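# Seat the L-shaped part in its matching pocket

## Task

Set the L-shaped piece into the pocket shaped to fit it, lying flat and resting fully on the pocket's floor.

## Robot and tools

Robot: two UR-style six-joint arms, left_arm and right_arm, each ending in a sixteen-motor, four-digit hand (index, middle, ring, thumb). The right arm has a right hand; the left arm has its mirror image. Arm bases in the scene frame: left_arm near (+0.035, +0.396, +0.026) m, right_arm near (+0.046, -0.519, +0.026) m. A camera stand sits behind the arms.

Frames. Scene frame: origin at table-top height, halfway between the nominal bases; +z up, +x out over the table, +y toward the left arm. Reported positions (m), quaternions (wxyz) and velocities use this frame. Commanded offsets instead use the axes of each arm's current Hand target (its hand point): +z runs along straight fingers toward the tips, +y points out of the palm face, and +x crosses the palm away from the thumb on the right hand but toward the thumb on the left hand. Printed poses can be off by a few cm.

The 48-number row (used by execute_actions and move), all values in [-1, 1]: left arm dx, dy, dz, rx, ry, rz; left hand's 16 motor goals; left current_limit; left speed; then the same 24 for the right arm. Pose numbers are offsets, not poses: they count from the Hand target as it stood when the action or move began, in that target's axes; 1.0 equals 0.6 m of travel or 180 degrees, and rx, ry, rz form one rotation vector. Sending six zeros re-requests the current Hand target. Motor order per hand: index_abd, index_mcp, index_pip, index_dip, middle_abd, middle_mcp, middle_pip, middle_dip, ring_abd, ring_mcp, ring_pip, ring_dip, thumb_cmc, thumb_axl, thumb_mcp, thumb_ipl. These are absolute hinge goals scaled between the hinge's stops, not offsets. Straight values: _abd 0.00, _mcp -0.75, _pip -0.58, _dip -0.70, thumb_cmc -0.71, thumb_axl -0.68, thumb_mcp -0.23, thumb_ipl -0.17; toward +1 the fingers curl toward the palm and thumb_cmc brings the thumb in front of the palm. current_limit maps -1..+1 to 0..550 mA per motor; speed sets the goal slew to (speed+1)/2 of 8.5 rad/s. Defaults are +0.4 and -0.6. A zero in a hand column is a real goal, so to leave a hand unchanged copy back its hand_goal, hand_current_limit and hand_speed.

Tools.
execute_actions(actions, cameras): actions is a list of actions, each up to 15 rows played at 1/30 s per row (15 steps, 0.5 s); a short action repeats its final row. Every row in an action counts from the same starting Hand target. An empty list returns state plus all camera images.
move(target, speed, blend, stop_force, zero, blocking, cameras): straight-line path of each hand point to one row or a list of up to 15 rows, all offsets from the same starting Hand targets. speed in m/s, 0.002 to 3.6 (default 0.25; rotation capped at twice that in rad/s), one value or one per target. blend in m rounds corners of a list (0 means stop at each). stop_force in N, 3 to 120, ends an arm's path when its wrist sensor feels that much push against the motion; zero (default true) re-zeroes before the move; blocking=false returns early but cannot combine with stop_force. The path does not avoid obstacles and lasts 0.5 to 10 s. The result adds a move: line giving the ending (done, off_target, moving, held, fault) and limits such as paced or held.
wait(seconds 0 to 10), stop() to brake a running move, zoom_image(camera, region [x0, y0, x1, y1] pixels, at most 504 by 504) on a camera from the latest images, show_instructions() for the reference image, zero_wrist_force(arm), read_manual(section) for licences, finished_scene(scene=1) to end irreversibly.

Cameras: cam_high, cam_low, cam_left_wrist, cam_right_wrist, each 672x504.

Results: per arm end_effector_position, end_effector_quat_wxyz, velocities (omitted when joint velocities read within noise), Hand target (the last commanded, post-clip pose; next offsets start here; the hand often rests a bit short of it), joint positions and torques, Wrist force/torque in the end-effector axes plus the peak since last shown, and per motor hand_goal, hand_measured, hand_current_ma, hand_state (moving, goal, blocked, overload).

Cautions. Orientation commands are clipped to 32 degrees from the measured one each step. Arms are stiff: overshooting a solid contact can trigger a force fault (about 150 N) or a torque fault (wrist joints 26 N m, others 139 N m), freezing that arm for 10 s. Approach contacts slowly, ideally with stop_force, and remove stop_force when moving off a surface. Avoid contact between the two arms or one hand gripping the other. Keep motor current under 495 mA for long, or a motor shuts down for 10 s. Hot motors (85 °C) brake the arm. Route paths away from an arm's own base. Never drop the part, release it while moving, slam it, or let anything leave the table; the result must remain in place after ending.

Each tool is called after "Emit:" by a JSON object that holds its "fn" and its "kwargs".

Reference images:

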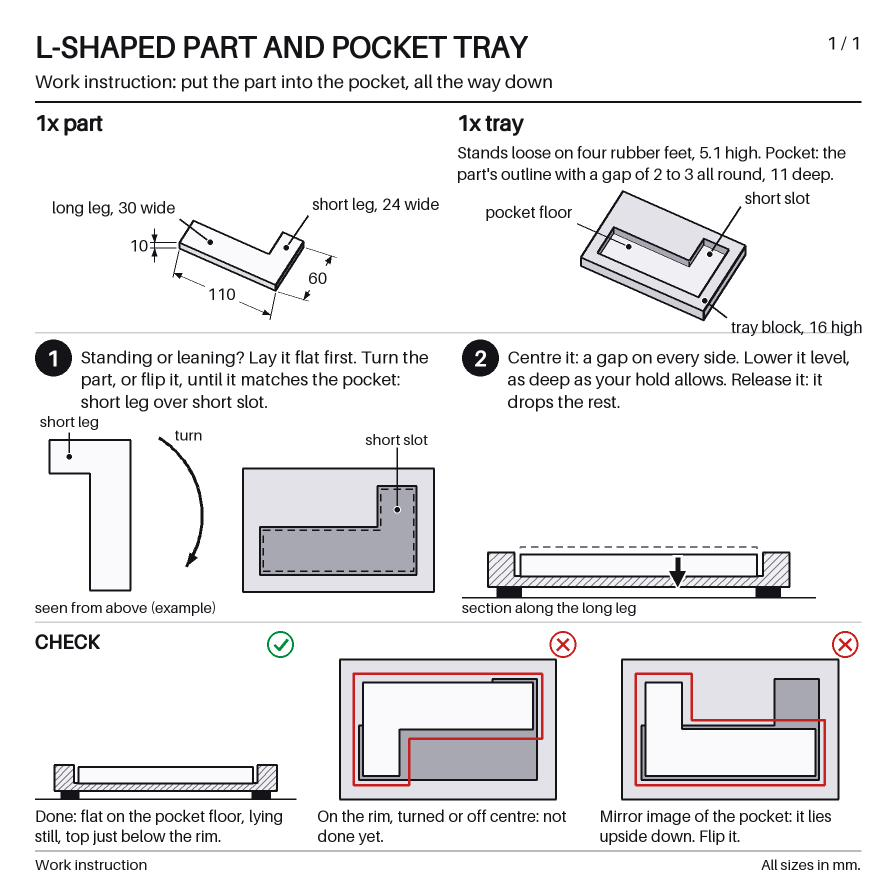

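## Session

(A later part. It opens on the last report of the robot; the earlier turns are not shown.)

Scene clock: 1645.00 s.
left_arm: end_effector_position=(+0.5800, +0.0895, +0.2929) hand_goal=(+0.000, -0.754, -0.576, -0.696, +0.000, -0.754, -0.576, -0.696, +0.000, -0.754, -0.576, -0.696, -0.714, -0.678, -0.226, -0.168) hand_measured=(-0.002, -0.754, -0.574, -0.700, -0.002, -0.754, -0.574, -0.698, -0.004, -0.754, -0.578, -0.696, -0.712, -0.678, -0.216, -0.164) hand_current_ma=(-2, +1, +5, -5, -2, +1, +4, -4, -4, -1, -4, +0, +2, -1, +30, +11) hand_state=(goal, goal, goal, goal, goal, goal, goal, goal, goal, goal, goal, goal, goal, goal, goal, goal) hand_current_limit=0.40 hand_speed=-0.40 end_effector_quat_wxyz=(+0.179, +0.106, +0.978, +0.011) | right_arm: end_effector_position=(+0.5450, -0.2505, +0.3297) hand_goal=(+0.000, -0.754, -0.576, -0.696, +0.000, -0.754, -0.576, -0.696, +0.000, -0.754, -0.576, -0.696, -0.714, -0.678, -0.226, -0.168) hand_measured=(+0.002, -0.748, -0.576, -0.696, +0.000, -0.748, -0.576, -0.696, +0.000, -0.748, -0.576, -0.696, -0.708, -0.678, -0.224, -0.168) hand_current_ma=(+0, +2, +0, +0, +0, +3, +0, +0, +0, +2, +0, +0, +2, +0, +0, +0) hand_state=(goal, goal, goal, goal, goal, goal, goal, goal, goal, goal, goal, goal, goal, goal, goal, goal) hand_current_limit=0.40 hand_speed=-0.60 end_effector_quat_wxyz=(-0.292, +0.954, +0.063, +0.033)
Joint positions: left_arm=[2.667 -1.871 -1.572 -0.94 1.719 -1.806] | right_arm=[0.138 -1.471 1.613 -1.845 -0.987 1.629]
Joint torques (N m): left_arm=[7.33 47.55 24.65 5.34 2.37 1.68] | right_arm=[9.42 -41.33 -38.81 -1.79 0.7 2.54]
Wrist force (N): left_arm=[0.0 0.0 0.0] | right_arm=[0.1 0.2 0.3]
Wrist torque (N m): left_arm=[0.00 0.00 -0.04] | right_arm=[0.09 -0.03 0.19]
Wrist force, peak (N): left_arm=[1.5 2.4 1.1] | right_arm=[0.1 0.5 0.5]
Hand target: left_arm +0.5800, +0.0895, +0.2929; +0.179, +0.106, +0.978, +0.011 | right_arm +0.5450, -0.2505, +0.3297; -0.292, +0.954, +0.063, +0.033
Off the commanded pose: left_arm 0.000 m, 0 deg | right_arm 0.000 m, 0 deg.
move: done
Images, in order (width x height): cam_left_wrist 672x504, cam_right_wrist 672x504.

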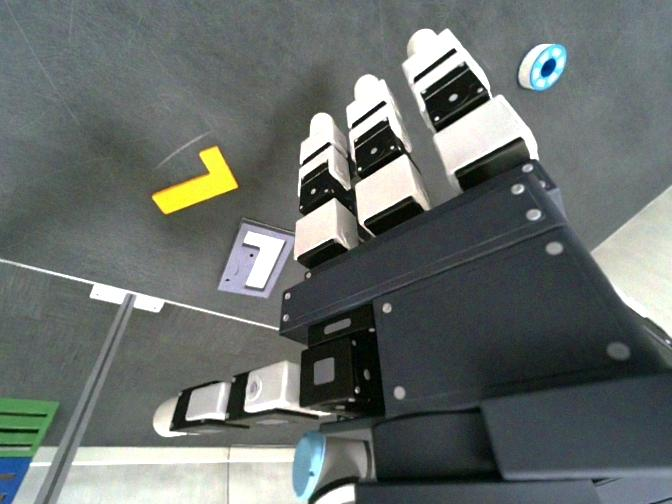

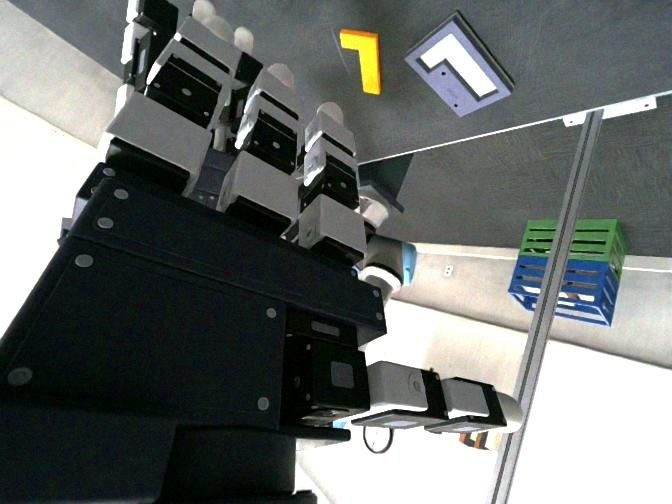

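Emit:
{"fn": "move", "kwargs": {"target": [0.4017,-0.1722,0.227,0.4005,0.1746,0.058, 0,-0.603,0.921,-0.962, 0,-0.603,0.921,-0.962, 0,-1,-1,-0.696, 0.643,-0.678,-0.326,0.4216, 0.4,-0.4, 0,0,0,0,0,0, 0,-0.754,-0.576,-0.696, 0,-0.754,-0.576,-0.696, 0,-0.754,-0.576,-0.696, -0.714,-0.678,-0.226,-0.168, 0.4,-0.6], "cameras": ["cam_low","cam_right_wrist"], "speed": 0.3}}

Emit:
{"fn": "zoom_image", "kwargs": {"camera": "cam_right_wrist", "region": [320, 10, 440, 100]}}

Emit:
{"fn": "zoom_image", "kwargs": {"camera": "cam_low", "region": [350, 170, 430, 250]}}

Scene clock: 1690.00 s.
left_arm: end_effector_position=(+0.3871, +0.0373, +0.0754) hand_goal=(+0.000, -0.604, +0.920, -0.962, +0.000, -0.604, +0.920, -0.962, +0.000, -1.000, -1.000, -0.696, +0.642, -0.678, -0.326, +0.422) hand_measured=(-0.002, -0.600, +0.914, -0.960, -0.002, -0.602, +0.914, -0.960, -0.004, -0.990, -0.992, -0.696, +0.640, -0.678, -0.322, +0.420) hand_current_ma=(-2, +5, -12, +4, -2, +5, -10, +3, -4, +21, +14, +0, -5, -1, +12, -4) hand_state=(goal, goal, goal, goal, goal, goal, goal, goal, goal, goal, goal, goal, goal, goal, goal, goal) hand_current_limit=0.40 hand_speed=-0.40 end_effector_quat_wxyz=(-0.172, +0.265, +0.796, -0.517) | right_arm: end_effector_position=(+0.5450, -0.2505, +0.3297) hand_goal=(+0.000, -0.754, -0.576, -0.696, +0.000, -0.754, -0.576, -0.696, +0.000, -0.754, -0.576, -0.696, -0.714, -0.678, -0.226, -0.168) hand_measured=(+0.002, -0.748, -0.576, -0.696, +0.000, -0.748, -0.576, -0.696, +0.000, -0.748, -0.576, -0.696, -0.708, -0.678, -0.224, -0.168) hand_current_ma=(+0, +2, +0, +0, +0, +3, +0, +0, +0, +2, +0, +0, +2, +0, +0, +0) hand_state=(goal, goal, goal, goal, goal, goal, goal, goal, goal, goal, goal, goal, goal, goal, goal, goal) hand_current_limit=0.40 hand_speed=-0.60 end_effector_quat_wxyz=(-0.292, +0.954, +0.063, +0.033)
Joint positions: left_arm=[2.944 -1.942 -1.955 -1.581 0.6 -0.71] | right_arm=[0.138 -1.471 1.613 -1.845 -0.987 1.629]
Joint torques (N m): left_arm=[-6.05 38.68 7.5 0.45 -0.2 1.41] | right_arm=[10.31 -43.26 -37.71 -1.61 0.58 2.27]
Wrist force (N): left_arm=[1.2 0.8 0.3] | right_arm=[0.1 0.2 0.3]
Wrist torque (N m): left_arm=[0.34 -0.11 0.13] | right_arm=[0.08 -0.02 0.19]
Wrist force, peak (N): left_arm=[1.9 1.5 0.8] | right_arm=[0.2 0.4 0.6]
Hand target: left_arm +0.3869, +0.0373, +0.0754; -0.172, +0.265, +0.796, -0.517 | right_arm +0.5450, -0.2505, +0.3297; -0.292, +0.954, +0.063, +0.033
Off the commanded pose: left_arm 0.000 m, 0 deg | right_arm 0.000 m, 0 deg.
move: done
Images, in order (width x height): cam_low 672x504, cam_right_wrist 672x504.

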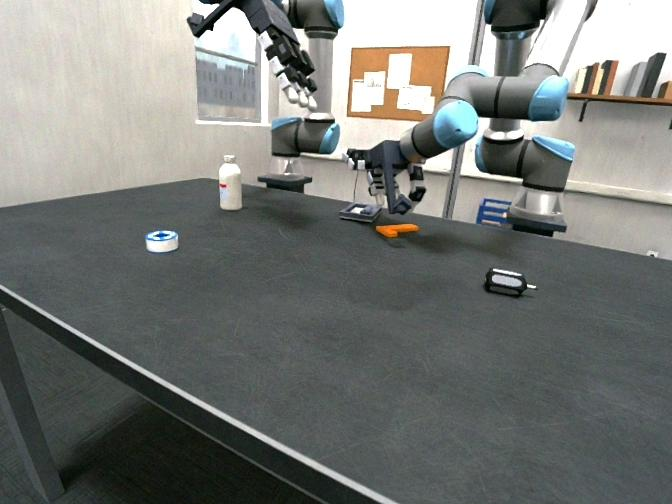

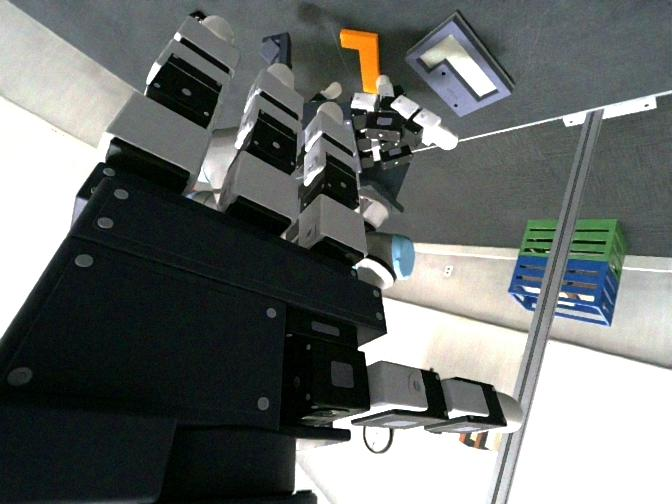

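Scaled by 4.200 from the camera's 672x504 image, which has a finer 960x720 frame.

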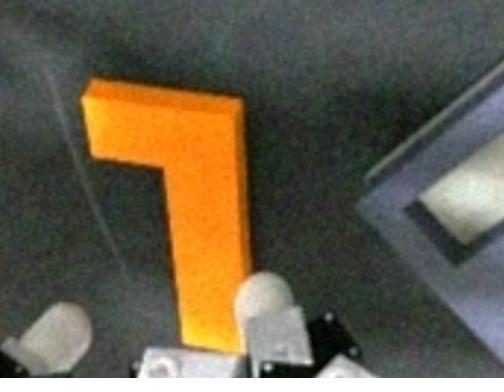

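Scaled by 6.300 from the camera's 672x504 image, which has a finer 960x720 frame.

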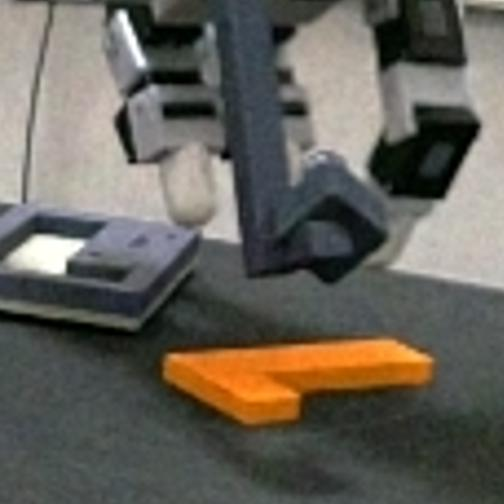

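Emit:
{"fn": "move", "kwargs": {"target": [0,0.076,0.0338,0,0,0, 0,-0.603,0.921,-0.962, 0,-0.603,0.921,-0.962, 0,-1,-1,-0.696, 0.643,-0.678,-0.326,0.4216, 0.4,-0.9, 0,0,0,0,0,0, 0,-0.754,-0.576,-0.696, 0,-0.754,-0.576,-0.696, 0,-0.754,-0.576,-0.696, -0.714,-0.678,-0.226,-0.168, 0.4,-0.6], "cameras": ["cam_low","cam_right_wrist"], "speed": 0.04, "stop_force": 5}}

Emit:
{"fn": "zoom_image", "kwargs": {"camera": "cam_right_wrist", "region": [320, 10, 440, 100]}}

Emit:
{"fn": "zoom_image", "kwargs": {"camera": "cam_low", "region": [350, 180, 430, 250]}}

Scene clock: 1700.57 s.
left_arm: end_effector_position=(+0.3870, +0.0373, +0.0255) hand_goal=(+0.000, -0.604, +0.920, -0.962, +0.000, -0.604, +0.920, -0.962, +0.000, -1.000, -1.000, -0.696, +0.642, -0.678, -0.326, +0.422) hand_measured=(-0.002, -0.600, +0.914, -0.960, -0.002, -0.600, +0.914, -0.960, -0.004, -0.990, -0.992, -0.696, +0.640, -0.678, -0.322, +0.420) hand_current_ma=(-2, +6, -11, +4, -2, +5, -10, +3, -4, +21, +14, +0, -5, -1, +12, -4) hand_state=(goal, goal, goal, goal, goal, goal, goal, goal, goal, goal, goal, goal, goal, goal, goal, goal) hand_current_limit=0.40 hand_speed=-0.90 end_effector_quat_wxyz=(-0.172, +0.265, +0.796, -0.517) | right_arm: end_effector_position=(+0.5450, -0.2505, +0.3297) hand_goal=(+0.000, -0.754, -0.576, -0.696, +0.000, -0.754, -0.576, -0.696, +0.000, -0.754, -0.576, -0.696, -0.714, -0.678, -0.226, -0.168) hand_measured=(+0.002, -0.748, -0.576, -0.696, +0.000, -0.748, -0.576, -0.696, +0.000, -0.748, -0.576, -0.696, -0.708, -0.678, -0.224, -0.168) hand_current_ma=(+0, +2, +0, +0, +0, +3, +0, +0, +0, +2, +0, +0, +2, +0, +0, +0) hand_state=(goal, goal, goal, goal, goal, goal, goal, goal, goal, goal, goal, goal, goal, goal, goal, goal) hand_current_limit=0.40 hand_speed=-0.60 end_effector_quat_wxyz=(-0.292, +0.954, +0.063, +0.033)
Joint positions: left_arm=[2.944 -2.035 -1.989 -1.455 0.6 -0.71] | right_arm=[0.138 -1.471 1.613 -1.845 -0.987 1.629]
Joint torques (N m): left_arm=[1.12 45.51 24.57 -1.68 -0.12 -1.41] | right_arm=[9.21 -40.83 -37.21 -1.58 0.85 2.35]
Wrist force (N): left_arm=[1.4 0.7 0.4] | right_arm=[0.1 0.1 0.6]
Wrist torque (N m): left_arm=[0.31 -0.12 0.09] | right_arm=[0.05 -0.04 0.19]
Wrist force, peak (N): left_arm=[1.3 1.2 0.6] | right_arm=[0.2 0.3 0.6]
Hand target: left_arm +0.3870, +0.0373, +0.0255; -0.172, +0.265, +0.796, -0.517 | right_arm +0.5450, -0.2505, +0.3297; -0.292, +0.954, +0.063, +0.033
Off the commanded pose: left_arm 0.000 m, 0 deg | right_arm 0.000 m, 0 deg.
move: done
Images, in order (width x height): cam_low 672x504, cam_right_wrist 672x504.

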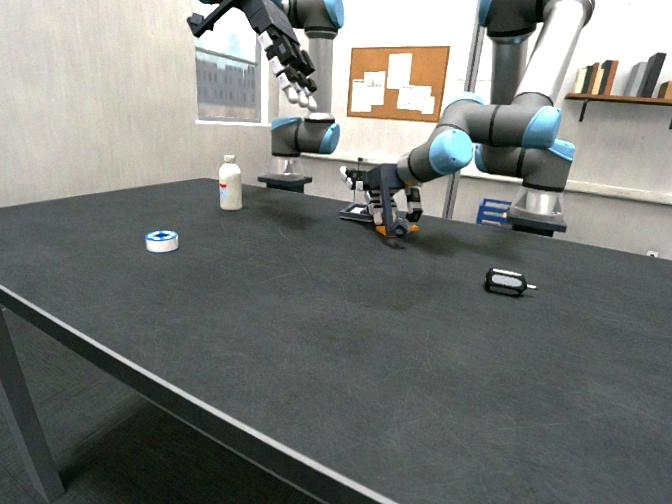

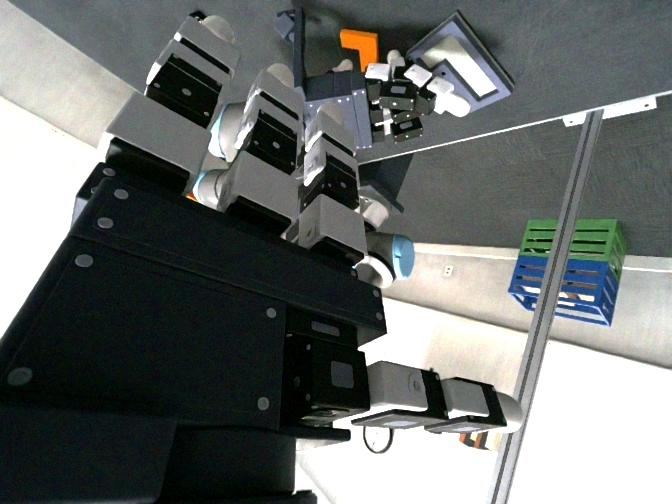

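Scaled by 4.200 from the camera's 672x504 image, which has a finer 960x720 frame.

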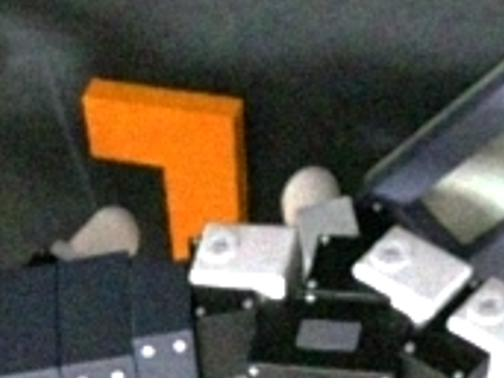

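Scaled by 6.300 from the camera's 672x504 image, which has a finer 960x720 frame.

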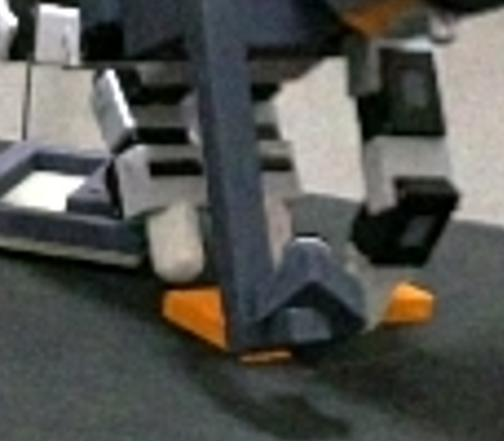

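Emit:
{"fn": "move", "kwargs": {"target": [0,0,0,0,0,0, 0,-0.482,0.921,-0.962, 0,-0.482,0.921,-0.962, 0,-1,-1,-0.696, 0.643,-0.678,-0.230,0.4216, 0.2,-0.9, 0,0,0,0,0,0, 0,-0.754,-0.576,-0.696, 0,-0.754,-0.576,-0.696, 0,-0.754,-0.576,-0.696, -0.714,-0.678,-0.226,-0.168, 0.4,-0.6], "cameras": [], "speed": 0.02}}

Emit:
{"fn": "move", "kwargs": {"target": [0,0.00914,0.00407,0,0,0, 0,-0.482,0.921,-0.962, 0,-0.482,0.921,-0.962, 0,-1,-1,-0.696, 0.643,-0.678,-0.230,0.4216, 0.2,-0.9, 0,0,0,0,0,0, 0,-0.754,-0.576,-0.696, 0,-0.754,-0.576,-0.696, 0,-0.754,-0.576,-0.696, -0.714,-0.678,-0.226,-0.168, 0.4,-0.6], "cameras": ["cam_low","cam_right_wrist"], "speed": 0.004, "stop_force": 3}}

Emit:
{"fn": "zoom_image", "kwargs": {"camera": "cam_right_wrist", "region": [320, 10, 440, 100]}}

Scene clock: 1718.20 s.
left_arm: end_effector_position=(+0.3870, +0.0373, +0.0255) hand_goal=(+0.000, -0.482, +0.920, -0.962, +0.000, -0.482, +0.920, -0.962, +0.000, -1.000, -1.000, -0.696, +0.642, -0.678, -0.230, +0.422) hand_measured=(-0.002, -0.480, +0.914, -0.960, -0.002, -0.480, +0.920, -0.960, -0.004, -0.990, -0.992, -0.696, +0.640, -0.678, -0.232, +0.420) hand_current_ma=(-2, +3, -11, +4, -2, +3, +0, +3, -4, +21, +14, +0, -5, -1, -3, -4) hand_state=(goal, goal, goal, goal, goal, goal, goal, goal, goal, goal, goal, goal, goal, goal, goal, goal) hand_current_limit=0.20 hand_speed=-0.90 end_effector_quat_wxyz=(-0.172, +0.265, +0.796, -0.517) | right_arm: end_effector_position=(+0.5450, -0.2505, +0.3297) hand_goal=(+0.000, -0.754, -0.576, -0.696, +0.000, -0.754, -0.576, -0.696, +0.000, -0.754, -0.576, -0.696, -0.714, -0.678, -0.226, -0.168) hand_measured=(+0.002, -0.748, -0.576, -0.696, +0.000, -0.748, -0.576, -0.696, +0.000, -0.748, -0.576, -0.696, -0.708, -0.678, -0.224, -0.168) hand_current_ma=(+0, +2, +0, +0, +0, +3, +0, +0, +0, +2, +0, +0, +2, +0, +0, +0) hand_state=(goal, goal, goal, goal, goal, goal, goal, goal, goal, goal, goal, goal, goal, goal, goal, goal) hand_current_limit=0.40 hand_speed=-0.60 end_effector_quat_wxyz=(-0.292, +0.954, +0.063, +0.033)
Joint positions: left_arm=[2.944 -2.035 -1.989 -1.455 0.6 -0.71] | right_arm=[0.138 -1.471 1.613 -1.845 -0.987 1.629]
Joint torques (N m): left_arm=[-4.33 44.26 23.03 -1.43 -2.39 -1.57] | right_arm=[10.35 -40.38 -38.18 -1.63 0.61 2.37]
Wrist force (N): left_arm=[1.4 0.7 0.4] | right_arm=[0.1 0.3 0.4]
Wrist torque (N m): left_arm=[0.33 -0.13 0.09] | right_arm=[0.09 -0.04 0.20]
Wrist force, peak (N): left_arm=[1.6 -1.8 0.0] | right_arm=[0.0 0.3 0.7]
Hand target: left_arm +0.3870, +0.0373, +0.0255; -0.172, +0.265, +0.796, -0.517 | right_arm +0.5450, -0.2505, +0.3297; -0.292, +0.954, +0.063, +0.033
Off the commanded pose: left_arm 0.000 m, 0 deg | right_arm 0.000 m, 0 deg.
move: done
No camera images: "cameras" was empty.

Scene clock: 1719.87 s.
left_arm: end_effector_position=(+0.3870, +0.0373, +0.0229) hand_goal=(+0.000, -0.482, +0.920, -0.962, +0.000, -0.482, +0.920, -0.962, +0.000, -1.000, -1.000, -0.696, +0.642, -0.678, -0.230, +0.422) hand_measured=(-0.002, -0.480, +0.914, -0.960, +0.000, -0.474, +0.932, -0.960, -0.004, -0.990, -0.992, -0.696, +0.640, -0.678, -0.232, +0.420) hand_current_ma=(-2, +3, -11, +4, +1, +18, +27, +3, -4, +21, +14, +0, -5, -1, -3, -4) hand_state=(goal, goal, goal, goal, goal, goal, goal, goal, goal, goal, goal, goal, goal, goal, goal, goal) hand_current_limit=0.20 hand_speed=-0.90 end_effector_quat_wxyz=(-0.172, +0.265, +0.796, -0.517) | right_arm: end_effector_position=(+0.5450, -0.2505, +0.3297) hand_goal=(+0.000, -0.754, -0.576, -0.696, +0.000, -0.754, -0.576, -0.696, +0.000, -0.754, -0.576, -0.696, -0.714, -0.678, -0.226, -0.168) hand_measured=(+0.002, -0.748, -0.576, -0.696, +0.000, -0.748, -0.576, -0.696, +0.000, -0.748, -0.576, -0.696, -0.708, -0.678, -0.224, -0.168) hand_current_ma=(+0, +2, +0, +0, +0, +3, +0, +0, +0, +2, +0, +0, +2, +0, +0, +0) hand_state=(goal, goal, goal, goal, goal, goal, goal, goal, goal, goal, goal, goal, goal, goal, goal, goal) hand_current_limit=0.40 hand_speed=-0.60 end_effector_quat_wxyz=(-0.292, +0.954, +0.063, +0.033)
Joint positions: left_arm=[2.944 -2.04 -1.99 -1.448 0.6 -0.71] | right_arm=[0.138 -1.471 1.613 -1.845 -0.987 1.629]
Joint torques (N m): left_arm=[-3.98 45.06 20.81 -1.66 -2.2 -0.95] | right_arm=[8.7 -42.22 -38.89 -1.59 0.34 2.5]
Wrist force (N): left_arm=[1.3 -0.9 -1.2] | right_arm=[0.0 0.3 0.4]
Wrist torque (N m): left_arm=[0.35 -0.16 0.12] | right_arm=[0.08 -0.02 0.19]
Wrist force, peak (N): left_arm=[1.6 -1.9 -1.8] | right_arm=[0.1 0.4 0.6]
Hand target: left_arm +0.3870, +0.0373, +0.0229; -0.172, +0.265, +0.796, -0.517 (not the last commanded pose) | right_arm +0.5450, -0.2505, +0.3297; -0.292, +0.954, +0.063, +0.033
Off the commanded pose: left_arm 0.003 m, 0 deg | right_arm 0.000 m, 0 deg.
move: contact (left_arm)
Images, in order (width x height): cam_low 672x504, cam_right_wrist 672x504.

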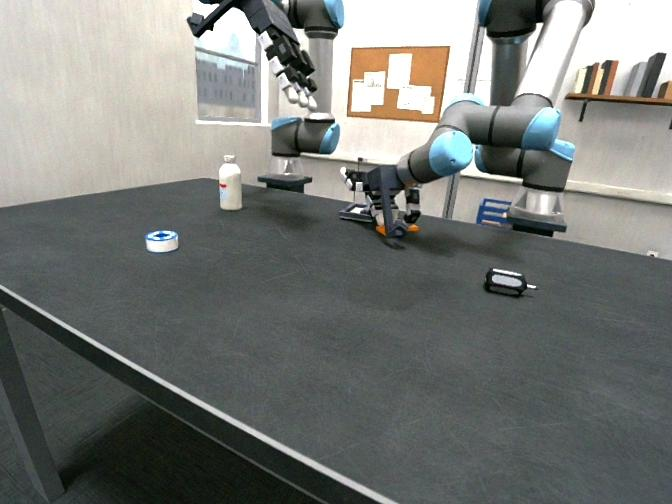

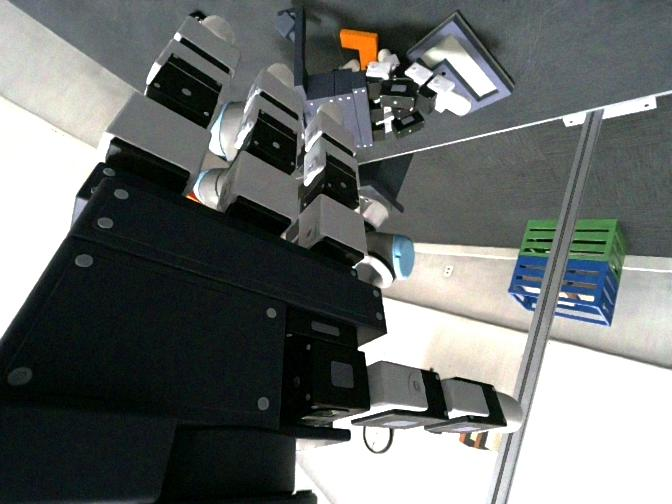

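Scaled by 4.200 from the camera's 672x504 image, which has a finer 960x720 frame.

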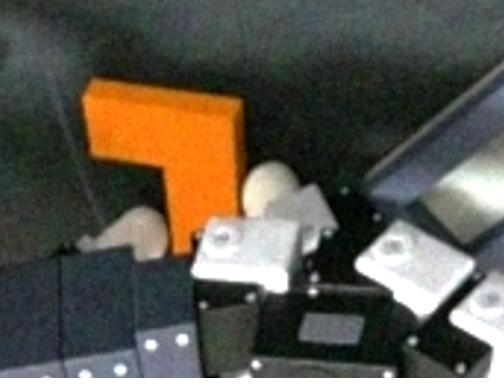

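Emit:
{"fn": "move", "kwargs": {"target": [0,-0.0023,-0.001,0,-0.00384,0.00863, 0,-0.482,0.921,-0.962, 0,-0.482,0.921,-0.962, 0,-1,-1,-0.696, 0.643,-0.678,-0.230,0.4216, 0.2,-0.9, 0,0,0,0,0,0, 0,-0.754,-0.576,-0.696, 0,-0.754,-0.576,-0.696, 0,-0.754,-0.576,-0.696, -0.714,-0.678,-0.226,-0.168, 0.4,-0.6], "cameras": [], "speed": 0.02}}

Emit:
{"fn": "move", "kwargs": {"target": [0,0.00609,0.00271,0,0,0, 0,-0.482,0.921,-0.962, 0,-0.482,0.921,-0.962, 0,-1,-1,-0.696, 0.643,-0.678,-0.230,0.4216, 0.2,-0.9, 0,0,0,0,0,0, 0,-0.754,-0.576,-0.696, 0,-0.754,-0.576,-0.696, 0,-0.754,-0.576,-0.696, -0.714,-0.678,-0.226,-0.168, 0.4,-0.6], "cameras": ["cam_low","cam_right_wrist"], "speed": 0.003, "stop_force": 4}}

Emit:
{"fn": "zoom_image", "kwargs": {"camera": "cam_right_wrist", "region": [320, 10, 440, 100]}}

Scene clock: 1738.43 s.
left_arm: end_effector_position=(+0.3870, +0.0373, +0.0244) hand_goal=(+0.000, -0.482, +0.920, -0.962, +0.000, -0.482, +0.920, -0.962, +0.000, -1.000, -1.000, -0.696, +0.642, -0.678, -0.230, +0.422) hand_measured=(-0.002, -0.480, +0.914, -0.960, +0.000, -0.472, +0.920, -0.960, -0.004, -0.990, -0.992, -0.696, +0.640, -0.678, -0.232, +0.420) hand_current_ma=(-2, +3, -11, +4, +1, +20, +1, +3, -4, +21, +14, +0, -5, -1, -3, -4) hand_state=(goal, goal, goal, goal, goal, goal, goal, goal, goal, goal, goal, goal, goal, goal, goal, goal) hand_current_limit=0.20 hand_speed=-0.90 end_effector_quat_wxyz=(-0.160, +0.272, +0.793, -0.521) | right_arm: end_effector_position=(+0.5450, -0.2505, +0.3297) hand_goal=(+0.000, -0.754, -0.576, -0.696, +0.000, -0.754, -0.576, -0.696, +0.000, -0.754, -0.576, -0.696, -0.714, -0.678, -0.226, -0.168) hand_measured=(+0.002, -0.748, -0.576, -0.696, +0.000, -0.748, -0.576, -0.696, +0.000, -0.748, -0.576, -0.696, -0.708, -0.678, -0.224, -0.168) hand_current_ma=(+0, +2, +0, +0, +0, +3, +0, +0, +0, +2, +0, +0, +2, +0, +0, +0) hand_state=(goal, goal, goal, goal, goal, goal, goal, goal, goal, goal, goal, goal, goal, goal, goal, goal) hand_current_limit=0.40 hand_speed=-0.60 end_effector_quat_wxyz=(-0.292, +0.954, +0.063, +0.033)
Joint positions: left_arm=[2.948 -2.027 -2.006 -1.435 0.594 -0.688] | right_arm=[0.138 -1.471 1.613 -1.845 -0.987 1.629]
Joint torques (N m): left_arm=[4.15 36.27 14.25 2.26 -2.33 -0.32] | right_arm=[8.86 -40.94 -37.49 -1.58 0.5 2.3]
Wrist force (N): left_arm=[1.4 0.8 0.3] | right_arm=[0.0 0.2 0.5]
Wrist torque (N m): left_arm=[0.35 -0.14 -0.01] | right_arm=[0.06 -0.03 0.19]
Wrist force, peak (N): left_arm=[1.6 -1.2 -1.4] | right_arm=[0.0 0.5 0.6]
Hand target: left_arm +0.3870, +0.0373, +0.0244; -0.160, +0.272, +0.793, -0.521 | right_arm +0.5450, -0.2505, +0.3297; -0.292, +0.954, +0.063, +0.033
Off the commanded pose: left_arm 0.000 m, 0 deg | right_arm 0.000 m, 0 deg.
move: done
No camera images: "cameras" was empty.

Scene clock: 1740.40 s.
left_arm: end_effector_position=(+0.3870, +0.0372, +0.0215) hand_goal=(+0.000, -0.482, +0.920, -0.962, +0.000, -0.482, +0.920, -0.962, +0.000, -1.000, -1.000, -0.696, +0.642, -0.678, -0.230, +0.422) hand_measured=(-0.002, -0.480, +0.916, -0.960, +0.002, -0.472, +0.936, -0.960, -0.004, -0.990, -0.992, -0.696, +0.640, -0.678, -0.232, +0.420) hand_current_ma=(-2, +3, -9, +4, +1, +21, +39, +3, -4, +21, +14, +0, -5, -1, -3, -4) hand_state=(goal, goal, goal, goal, goal, goal, goal, goal, goal, goal, goal, goal, goal, goal, goal, goal) hand_current_limit=0.20 hand_speed=-0.90 end_effector_quat_wxyz=(-0.160, +0.272, +0.793, -0.521) | right_arm: end_effector_position=(+0.5450, -0.2505, +0.3297) hand_goal=(+0.000, -0.754, -0.576, -0.696, +0.000, -0.754, -0.576, -0.696, +0.000, -0.754, -0.576, -0.696, -0.714, -0.678, -0.226, -0.168) hand_measured=(+0.002, -0.748, -0.576, -0.696, +0.000, -0.748, -0.576, -0.696, +0.000, -0.748, -0.576, -0.696, -0.708, -0.678, -0.224, -0.168) hand_current_ma=(+0, +2, +0, +0, +0, +3, +0, +0, +0, +2, +0, +0, +2, +0, +0, +0) hand_state=(goal, goal, goal, goal, goal, goal, goal, goal, goal, goal, goal, goal, goal, goal, goal, goal) hand_current_limit=0.40 hand_speed=-0.60 end_effector_quat_wxyz=(-0.292, +0.954, +0.063, +0.033)
Joint positions: left_arm=[2.948 -2.033 -2.007 -1.428 0.594 -0.688] | right_arm=[0.138 -1.471 1.613 -1.845 -0.987 1.629]
Joint torques (N m): left_arm=[-5.25 44.57 16.3 -1.66 0.42 -1.5] | right_arm=[9.19 -40.45 -38.89 -1.64 0.68 2.57]
Wrist force (N): left_arm=[1.5 -2.0 -2.0] | right_arm=[0.0 0.2 0.5]
Wrist torque (N m): left_arm=[0.37 -0.19 0.09] | right_arm=[0.06 -0.03 0.19]
Wrist force, peak (N): left_arm=[1.3 -3.2 -2.0] | right_arm=[0.2 0.3 0.6]
Hand target: left_arm +0.3870, +0.0372, +0.0215; -0.160, +0.272, +0.793, -0.521 (not the last commanded pose) | right_arm +0.5450, -0.2505, +0.3297; -0.292, +0.954, +0.063, +0.033
Off the commanded pose: left_arm 0.001 m, 0 deg | right_arm 0.000 m, 0 deg.
move: contact (left_arm)
Images, in order (width x height): cam_low 672x504, cam_right_wrist 672x504.

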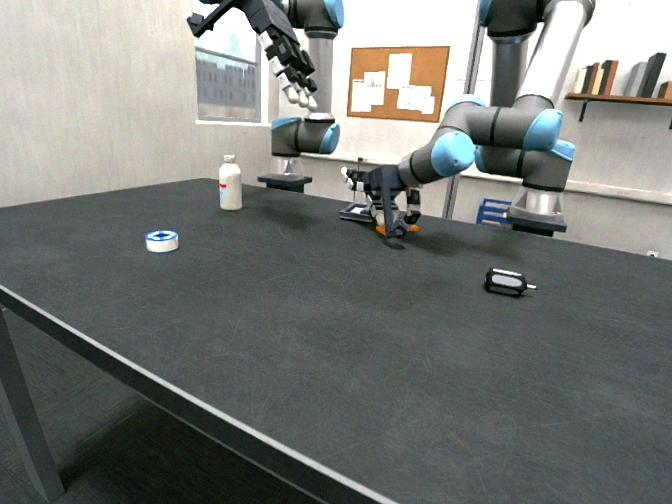

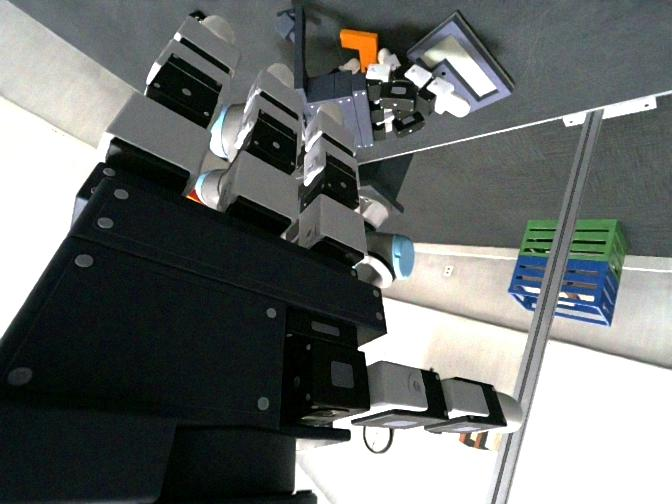

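Scaled by 4.200 from the camera's 672x504 image, which has a finer 960x720 frame.

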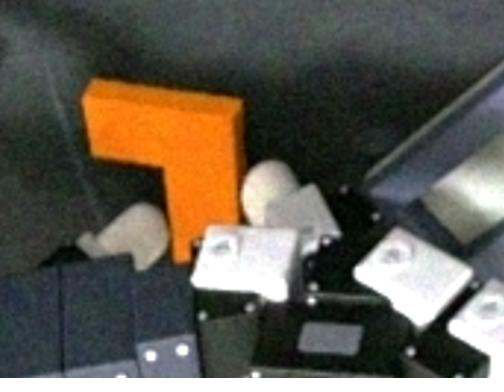

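Emit:
{"fn": "move", "kwargs": {"target": [0,-0.00091,-0.00041,0,0,0, 0,-0.434,0.885,-0.919, 0,-0.434,0.885,-0.919, 0,-1,-1,-0.696, 0.643,-0.678,-0.1865,0.4076, 0.2,-0.92, 0,0,0,0,0,0, 0,-0.754,-0.576,-0.696, 0,-0.754,-0.576,-0.696, 0,-0.754,-0.576,-0.696, -0.714,-0.678,-0.226,-0.168, 0.4,-0.6], "cameras": ["cam_right_wrist"], "speed": 0.02}}

Emit:
{"fn": "zoom_image", "kwargs": {"camera": "cam_right_wrist", "region": [320, 10, 440, 100]}}

Scene clock: 1761.90 s.
left_arm: end_effector_position=(+0.3870, +0.0372, +0.0222) hand_goal=(+0.000, -0.434, +0.884, -0.920, +0.000, -0.434, +0.884, -0.920, +0.000, -1.000, -1.000, -0.696, +0.642, -0.678, -0.186, +0.408) hand_measured=(-0.002, -0.438, +0.882, -0.926, +0.002, -0.428, +0.898, -0.922, -0.004, -0.990, -0.992, -0.696, +0.640, -0.678, -0.196, +0.406) hand_current_ma=(-2, -6, -4, -10, +1, +10, +34, -5, -4, +21, +14, +0, -4, -1, -30, -4) hand_state=(goal, goal, goal, goal, goal, goal, goal, goal, goal, goal, goal, goal, goal, goal, goal, goal) hand_current_limit=0.20 hand_speed=-0.92 end_effector_quat_wxyz=(-0.160, +0.272, +0.793, -0.521) | right_arm: end_effector_position=(+0.5450, -0.2505, +0.3297) hand_goal=(+0.000, -0.754, -0.576, -0.696, +0.000, -0.754, -0.576, -0.696, +0.000, -0.754, -0.576, -0.696, -0.714, -0.678, -0.226, -0.168) hand_measured=(+0.002, -0.748, -0.576, -0.696, +0.000, -0.748, -0.576, -0.696, +0.000, -0.748, -0.576, -0.696, -0.708, -0.678, -0.224, -0.168) hand_current_ma=(+0, +2, +0, +0, +0, +3, +0, +0, +0, +2, +0, +0, +2, +0, +0, +0) hand_state=(goal, goal, goal, goal, goal, goal, goal, goal, goal, goal, goal, goal, goal, goal, goal, goal) hand_current_limit=0.40 hand_speed=-0.60 end_effector_quat_wxyz=(-0.292, +0.954, +0.063, +0.033)
Joint positions: left_arm=[2.948 -2.032 -2.007 -1.43 0.594 -0.688] | right_arm=[0.138 -1.471 1.613 -1.845 -0.987 1.629]
Joint torques (N m): left_arm=[2.23 43.28 23.13 -1.28 0.8 0.84] | right_arm=[9.7 -41.25 -38.29 -1.77 0.58 2.4]
Wrist force (N): left_arm=[1.1 0.0 -0.6] | right_arm=[0.0 0.2 0.4]
Wrist torque (N m): left_arm=[0.36 -0.15 0.03] | right_arm=[0.08 -0.02 0.19]
Wrist force, peak (N): left_arm=[1.2 -3.0 -1.4] | right_arm=[0.0 0.2 0.8]
Hand target: left_arm +0.3870, +0.0373, +0.0221; -0.160, +0.272, +0.793, -0.521 | right_arm +0.5450, -0.2505, +0.3297; -0.292, +0.954, +0.063, +0.033
Off the commanded pose: left_arm 0.000 m, 0 deg | right_arm 0.000 m, 0 deg.
move: done
Images, in order (width x height): cam_right_wrist 672x504.

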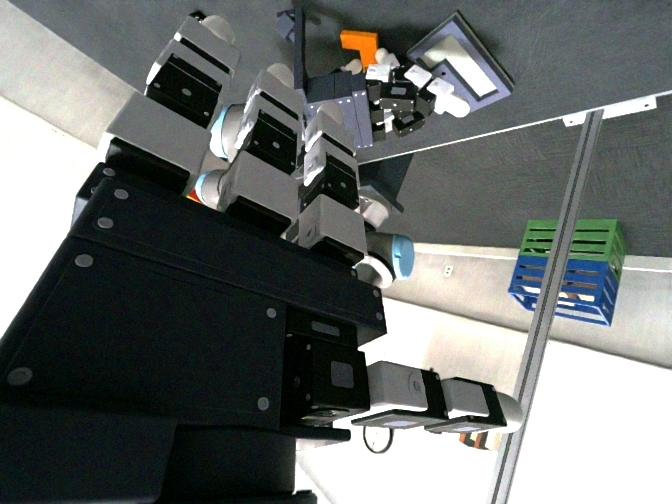

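Scaled by 4.200 from the camera's 672x504 image, which has a finer 960x720 frame.

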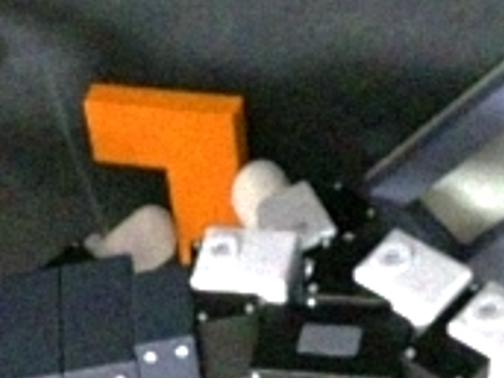

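Emit:
{"fn": "move", "kwargs": {"target": [0,0,0,0,0,0, 0,-0.352,0.928,-0.890, 0,-0.352,0.928,-0.890, 0,-1,-1,-0.696, 0.643,-0.678,-0.0517,0.4724, 0.5,-0.95, 0,0,0,0,0,0, 0,-0.754,-0.576,-0.696, 0,-0.754,-0.576,-0.696, 0,-0.754,-0.576,-0.696, -0.714,-0.678,-0.226,-0.168, 0.4,-0.6], "cameras": ["cam_right_wrist","cam_low"], "speed": 0.02}}

Emit:
{"fn": "zoom_image", "kwargs": {"camera": "cam_right_wrist", "region": [320, 10, 440, 100]}}

Emit:
{"fn": "zoom_image", "kwargs": {"camera": "cam_low", "region": [360, 190, 430, 250]}}

Scene clock: 1770.23 s.
left_arm: end_effector_position=(+0.3870, +0.0373, +0.0221) hand_goal=(+0.000, -0.352, +0.928, -0.890, +0.000, -0.352, +0.928, -0.890, +0.000, -1.000, -1.000, -0.696, +0.642, -0.678, -0.052, +0.472) hand_measured=(-0.002, -0.428, +0.888, -0.912, +0.002, -0.410, +0.906, -0.902, -0.004, -0.990, -0.992, -0.696, +0.638, -0.678, -0.196, +0.410) hand_current_ma=(-2, -290, -119, -57, +1, -202, -57, -29, -4, +21, +14, +0, -8, -1, -412, -303) hand_state=(goal, blocked, blocked, blocked, goal, blocked, blocked, goal, goal, goal, goal, goal, goal, goal, blocked, blocked) hand_current_limit=0.50 hand_speed=-0.95 end_effector_quat_wxyz=(-0.160, +0.272, +0.793, -0.521) | right_arm: end_effector_position=(+0.5450, -0.2505, +0.3297) hand_goal=(+0.000, -0.754, -0.576, -0.696, +0.000, -0.754, -0.576, -0.696, +0.000, -0.754, -0.576, -0.696, -0.714, -0.678, -0.226, -0.168) hand_measured=(+0.002, -0.748, -0.576, -0.696, +0.000, -0.748, -0.576, -0.696, +0.000, -0.748, -0.576, -0.696, -0.708, -0.678, -0.224, -0.168) hand_current_ma=(+0, +2, +0, +0, +0, +3, +0, +0, +0, +2, +0, +0, +2, +0, +0, +0) hand_state=(goal, goal, goal, goal, goal, goal, goal, goal, goal, goal, goal, goal, goal, goal, goal, goal) hand_current_limit=0.40 hand_speed=-0.60 end_effector_quat_wxyz=(-0.292, +0.954, +0.063, +0.033)
Joint positions: left_arm=[2.948 -2.032 -2.007 -1.43 0.594 -0.688] | right_arm=[0.138 -1.471 1.613 -1.845 -0.987 1.629]
Joint torques (N m): left_arm=[5.08 26.26 23.72 2.23 0.87 1.28] | right_arm=[7.53 -41.34 -36.99 -1.4 0.66 2.25]
Wrist force (N): left_arm=[1.1 0.1 0.1] | right_arm=[0.1 0.3 0.6]
Wrist torque (N m): left_arm=[0.32 -0.12 0.03] | right_arm=[0.08 -0.04 0.19]
Wrist force, peak (N): left_arm=[1.5 0.0 -0.6] | right_arm=[-0.1 0.2 0.7]
Hand target: left_arm +0.3870, +0.0373, +0.0221; -0.160, +0.272, +0.793, -0.521 | right_arm +0.5450, -0.2505, +0.3297; -0.292, +0.954, +0.063, +0.033
Off the commanded pose: left_arm 0.000 m, 0 deg | right_arm 0.000 m, 0 deg.
move: done
Images, in order (width x height): cam_low 672x504, cam_right_wrist 672x504.

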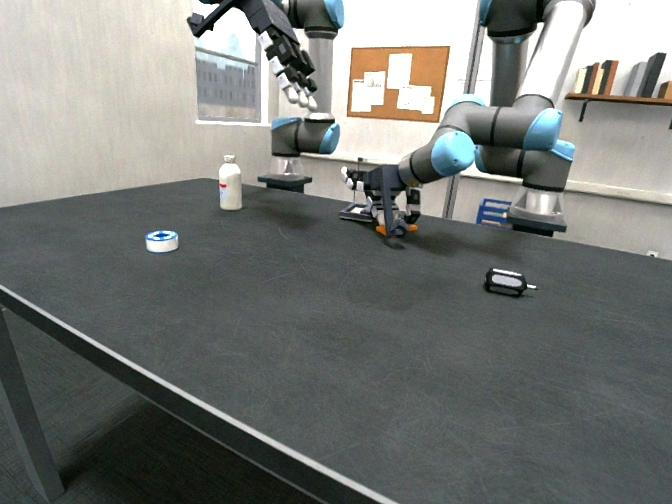

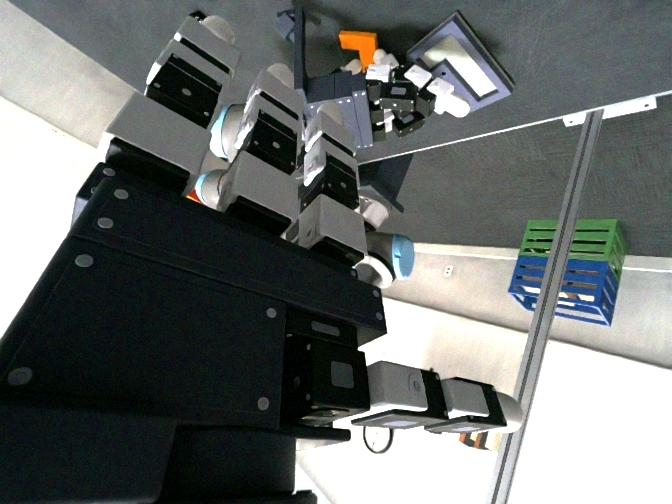

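Scaled by 4.200 from the camera's 672x504 image, which has a finer 960x720 frame.

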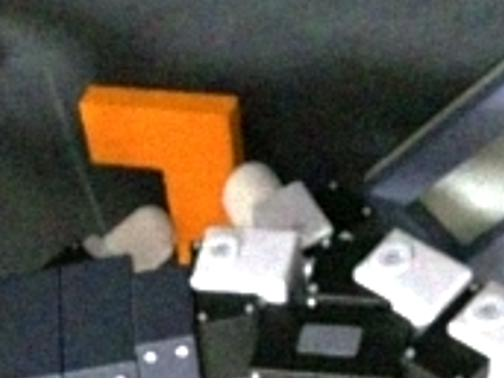

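Scaled by 7.200 from the camera's 672x504 image, which has a finer 960x720 frame.

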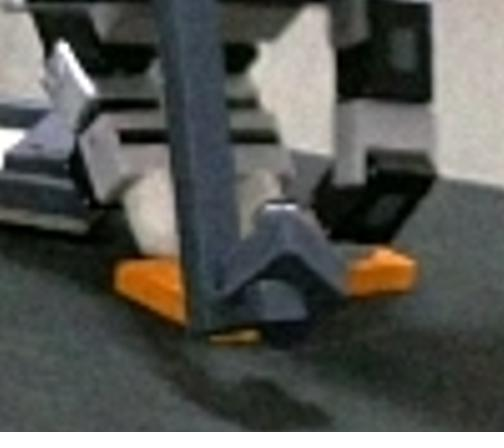

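Emit:
{"fn": "move", "kwargs": {"target": [0,-0.00457,-0.00203,0,0,0, 0,-0.352,0.928,-0.890, 0,-0.352,0.928,-0.890, 0,-1,-1,-0.696, 0.643,-0.678,-0.0517,0.4724, 0.5,-0.95, 0,0,0,0,0,0, 0,-0.754,-0.576,-0.696, 0,-0.754,-0.576,-0.696, 0,-0.754,-0.576,-0.696, -0.714,-0.678,-0.226,-0.168, 0.4,-0.6], "cameras": ["cam_right_wrist","cam_low"], "speed": 0.006}}

Emit:
{"fn": "zoom_image", "kwargs": {"camera": "cam_right_wrist", "region": [320, 10, 440, 100]}}

Emit:
{"fn": "zoom_image", "kwargs": {"camera": "cam_low", "region": [360, 190, 430, 250]}}

Scene clock: 1779.47 s.
left_arm: end_effector_position=(+0.3870, +0.0373, +0.0252) hand_goal=(+0.000, -0.352, +0.928, -0.890, +0.000, -0.352, +0.928, -0.890, +0.000, -1.000, -1.000, -0.696, +0.642, -0.678, -0.052, +0.472) hand_measured=(-0.002, -0.420, +0.898, -0.912, +0.002, -0.354, +0.924, -0.892, -0.004, -0.990, -0.992, -0.696, +0.656, -0.674, -0.174, +0.430) hand_current_ma=(-2, -249, -86, -55, +1, -2, -9, -4, -4, +21, +14, +0, +33, +11, -412, -182) hand_state=(goal, blocked, blocked, blocked, goal, goal, goal, goal, goal, goal, goal, goal, goal, goal, blocked, blocked) hand_current_limit=0.50 hand_speed=-0.95 end_effector_quat_wxyz=(-0.160, +0.272, +0.793, -0.521) | right_arm: end_effector_position=(+0.5450, -0.2505, +0.3297) hand_goal=(+0.000, -0.754, -0.576, -0.696, +0.000, -0.754, -0.576, -0.696, +0.000, -0.754, -0.576, -0.696, -0.714, -0.678, -0.226, -0.168) hand_measured=(+0.002, -0.748, -0.576, -0.696, +0.000, -0.748, -0.576, -0.696, +0.000, -0.748, -0.576, -0.696, -0.708, -0.678, -0.224, -0.168) hand_current_ma=(+0, +2, +0, +0, +0, +3, +0, +0, +0, +2, +0, +0, +2, +0, +0, +0) hand_state=(goal, goal, goal, goal, goal, goal, goal, goal, goal, goal, goal, goal, goal, goal, goal, goal) hand_current_limit=0.40 hand_speed=-0.60 end_effector_quat_wxyz=(-0.292, +0.954, +0.063, +0.033)
Joint positions: left_arm=[2.948 -2.026 -2.006 -1.437 0.594 -0.688] | right_arm=[0.138 -1.471 1.613 -1.845 -0.987 1.629]
Joint torques (N m): left_arm=[6.58 36.33 21.99 -0.2 0.97 1.47] | right_arm=[7.84 -41.3 -39.36 -1.79 0.54 1.94]
Wrist force (N): left_arm=[1.1 -1.3 -0.5] | right_arm=[-0.2 0.1 0.4]
Wrist torque (N m): left_arm=[0.25 -0.12 -0.01] | right_arm=[0.06 0.00 0.17]
Wrist force, peak (N): left_arm=[1.3 -1.7 -0.8] | right_arm=[0.0 0.5 0.6]
Hand target: left_arm +0.3870, +0.0373, +0.0251; -0.160, +0.272, +0.793, -0.521 | right_arm +0.5450, -0.2505, +0.3297; -0.292, +0.954, +0.063, +0.033
Off the commanded pose: left_arm 0.000 m, 0 deg | right_arm 0.000 m, 0 deg.
move: done
Images, in order (width x height): cam_low 672x504, cam_right_wrist 672x504.

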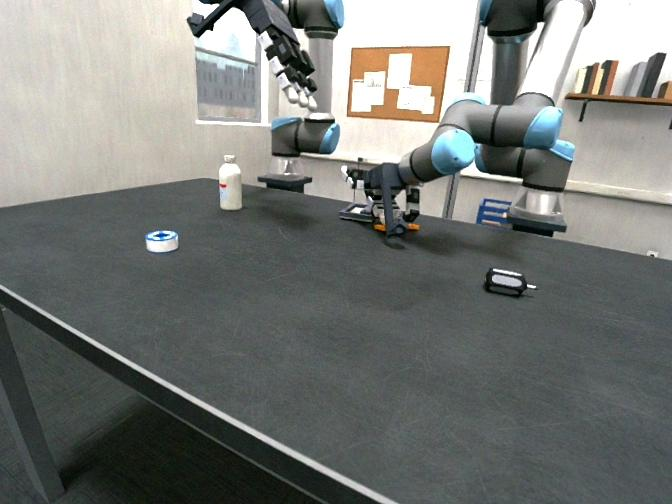

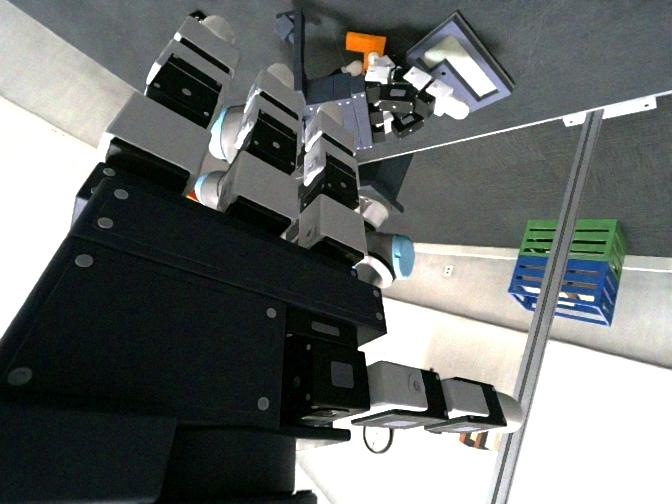

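Scaled by 4.200 from the camera's 672x504 image, which has a finer 960x720 frame.

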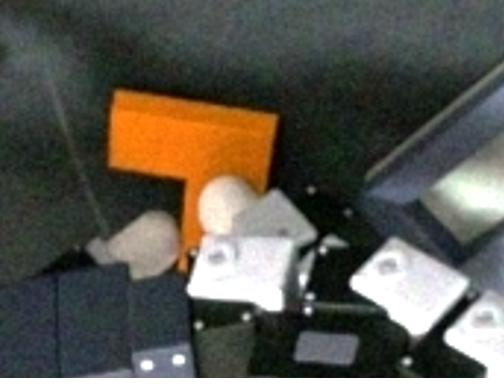

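Scaled by 7.200 from the camera's 672x504 image, which has a finer 960x720 frame.

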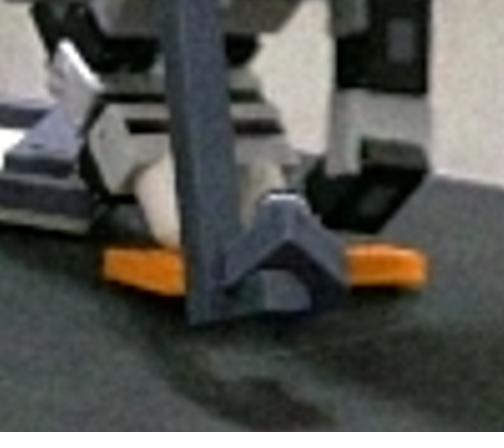

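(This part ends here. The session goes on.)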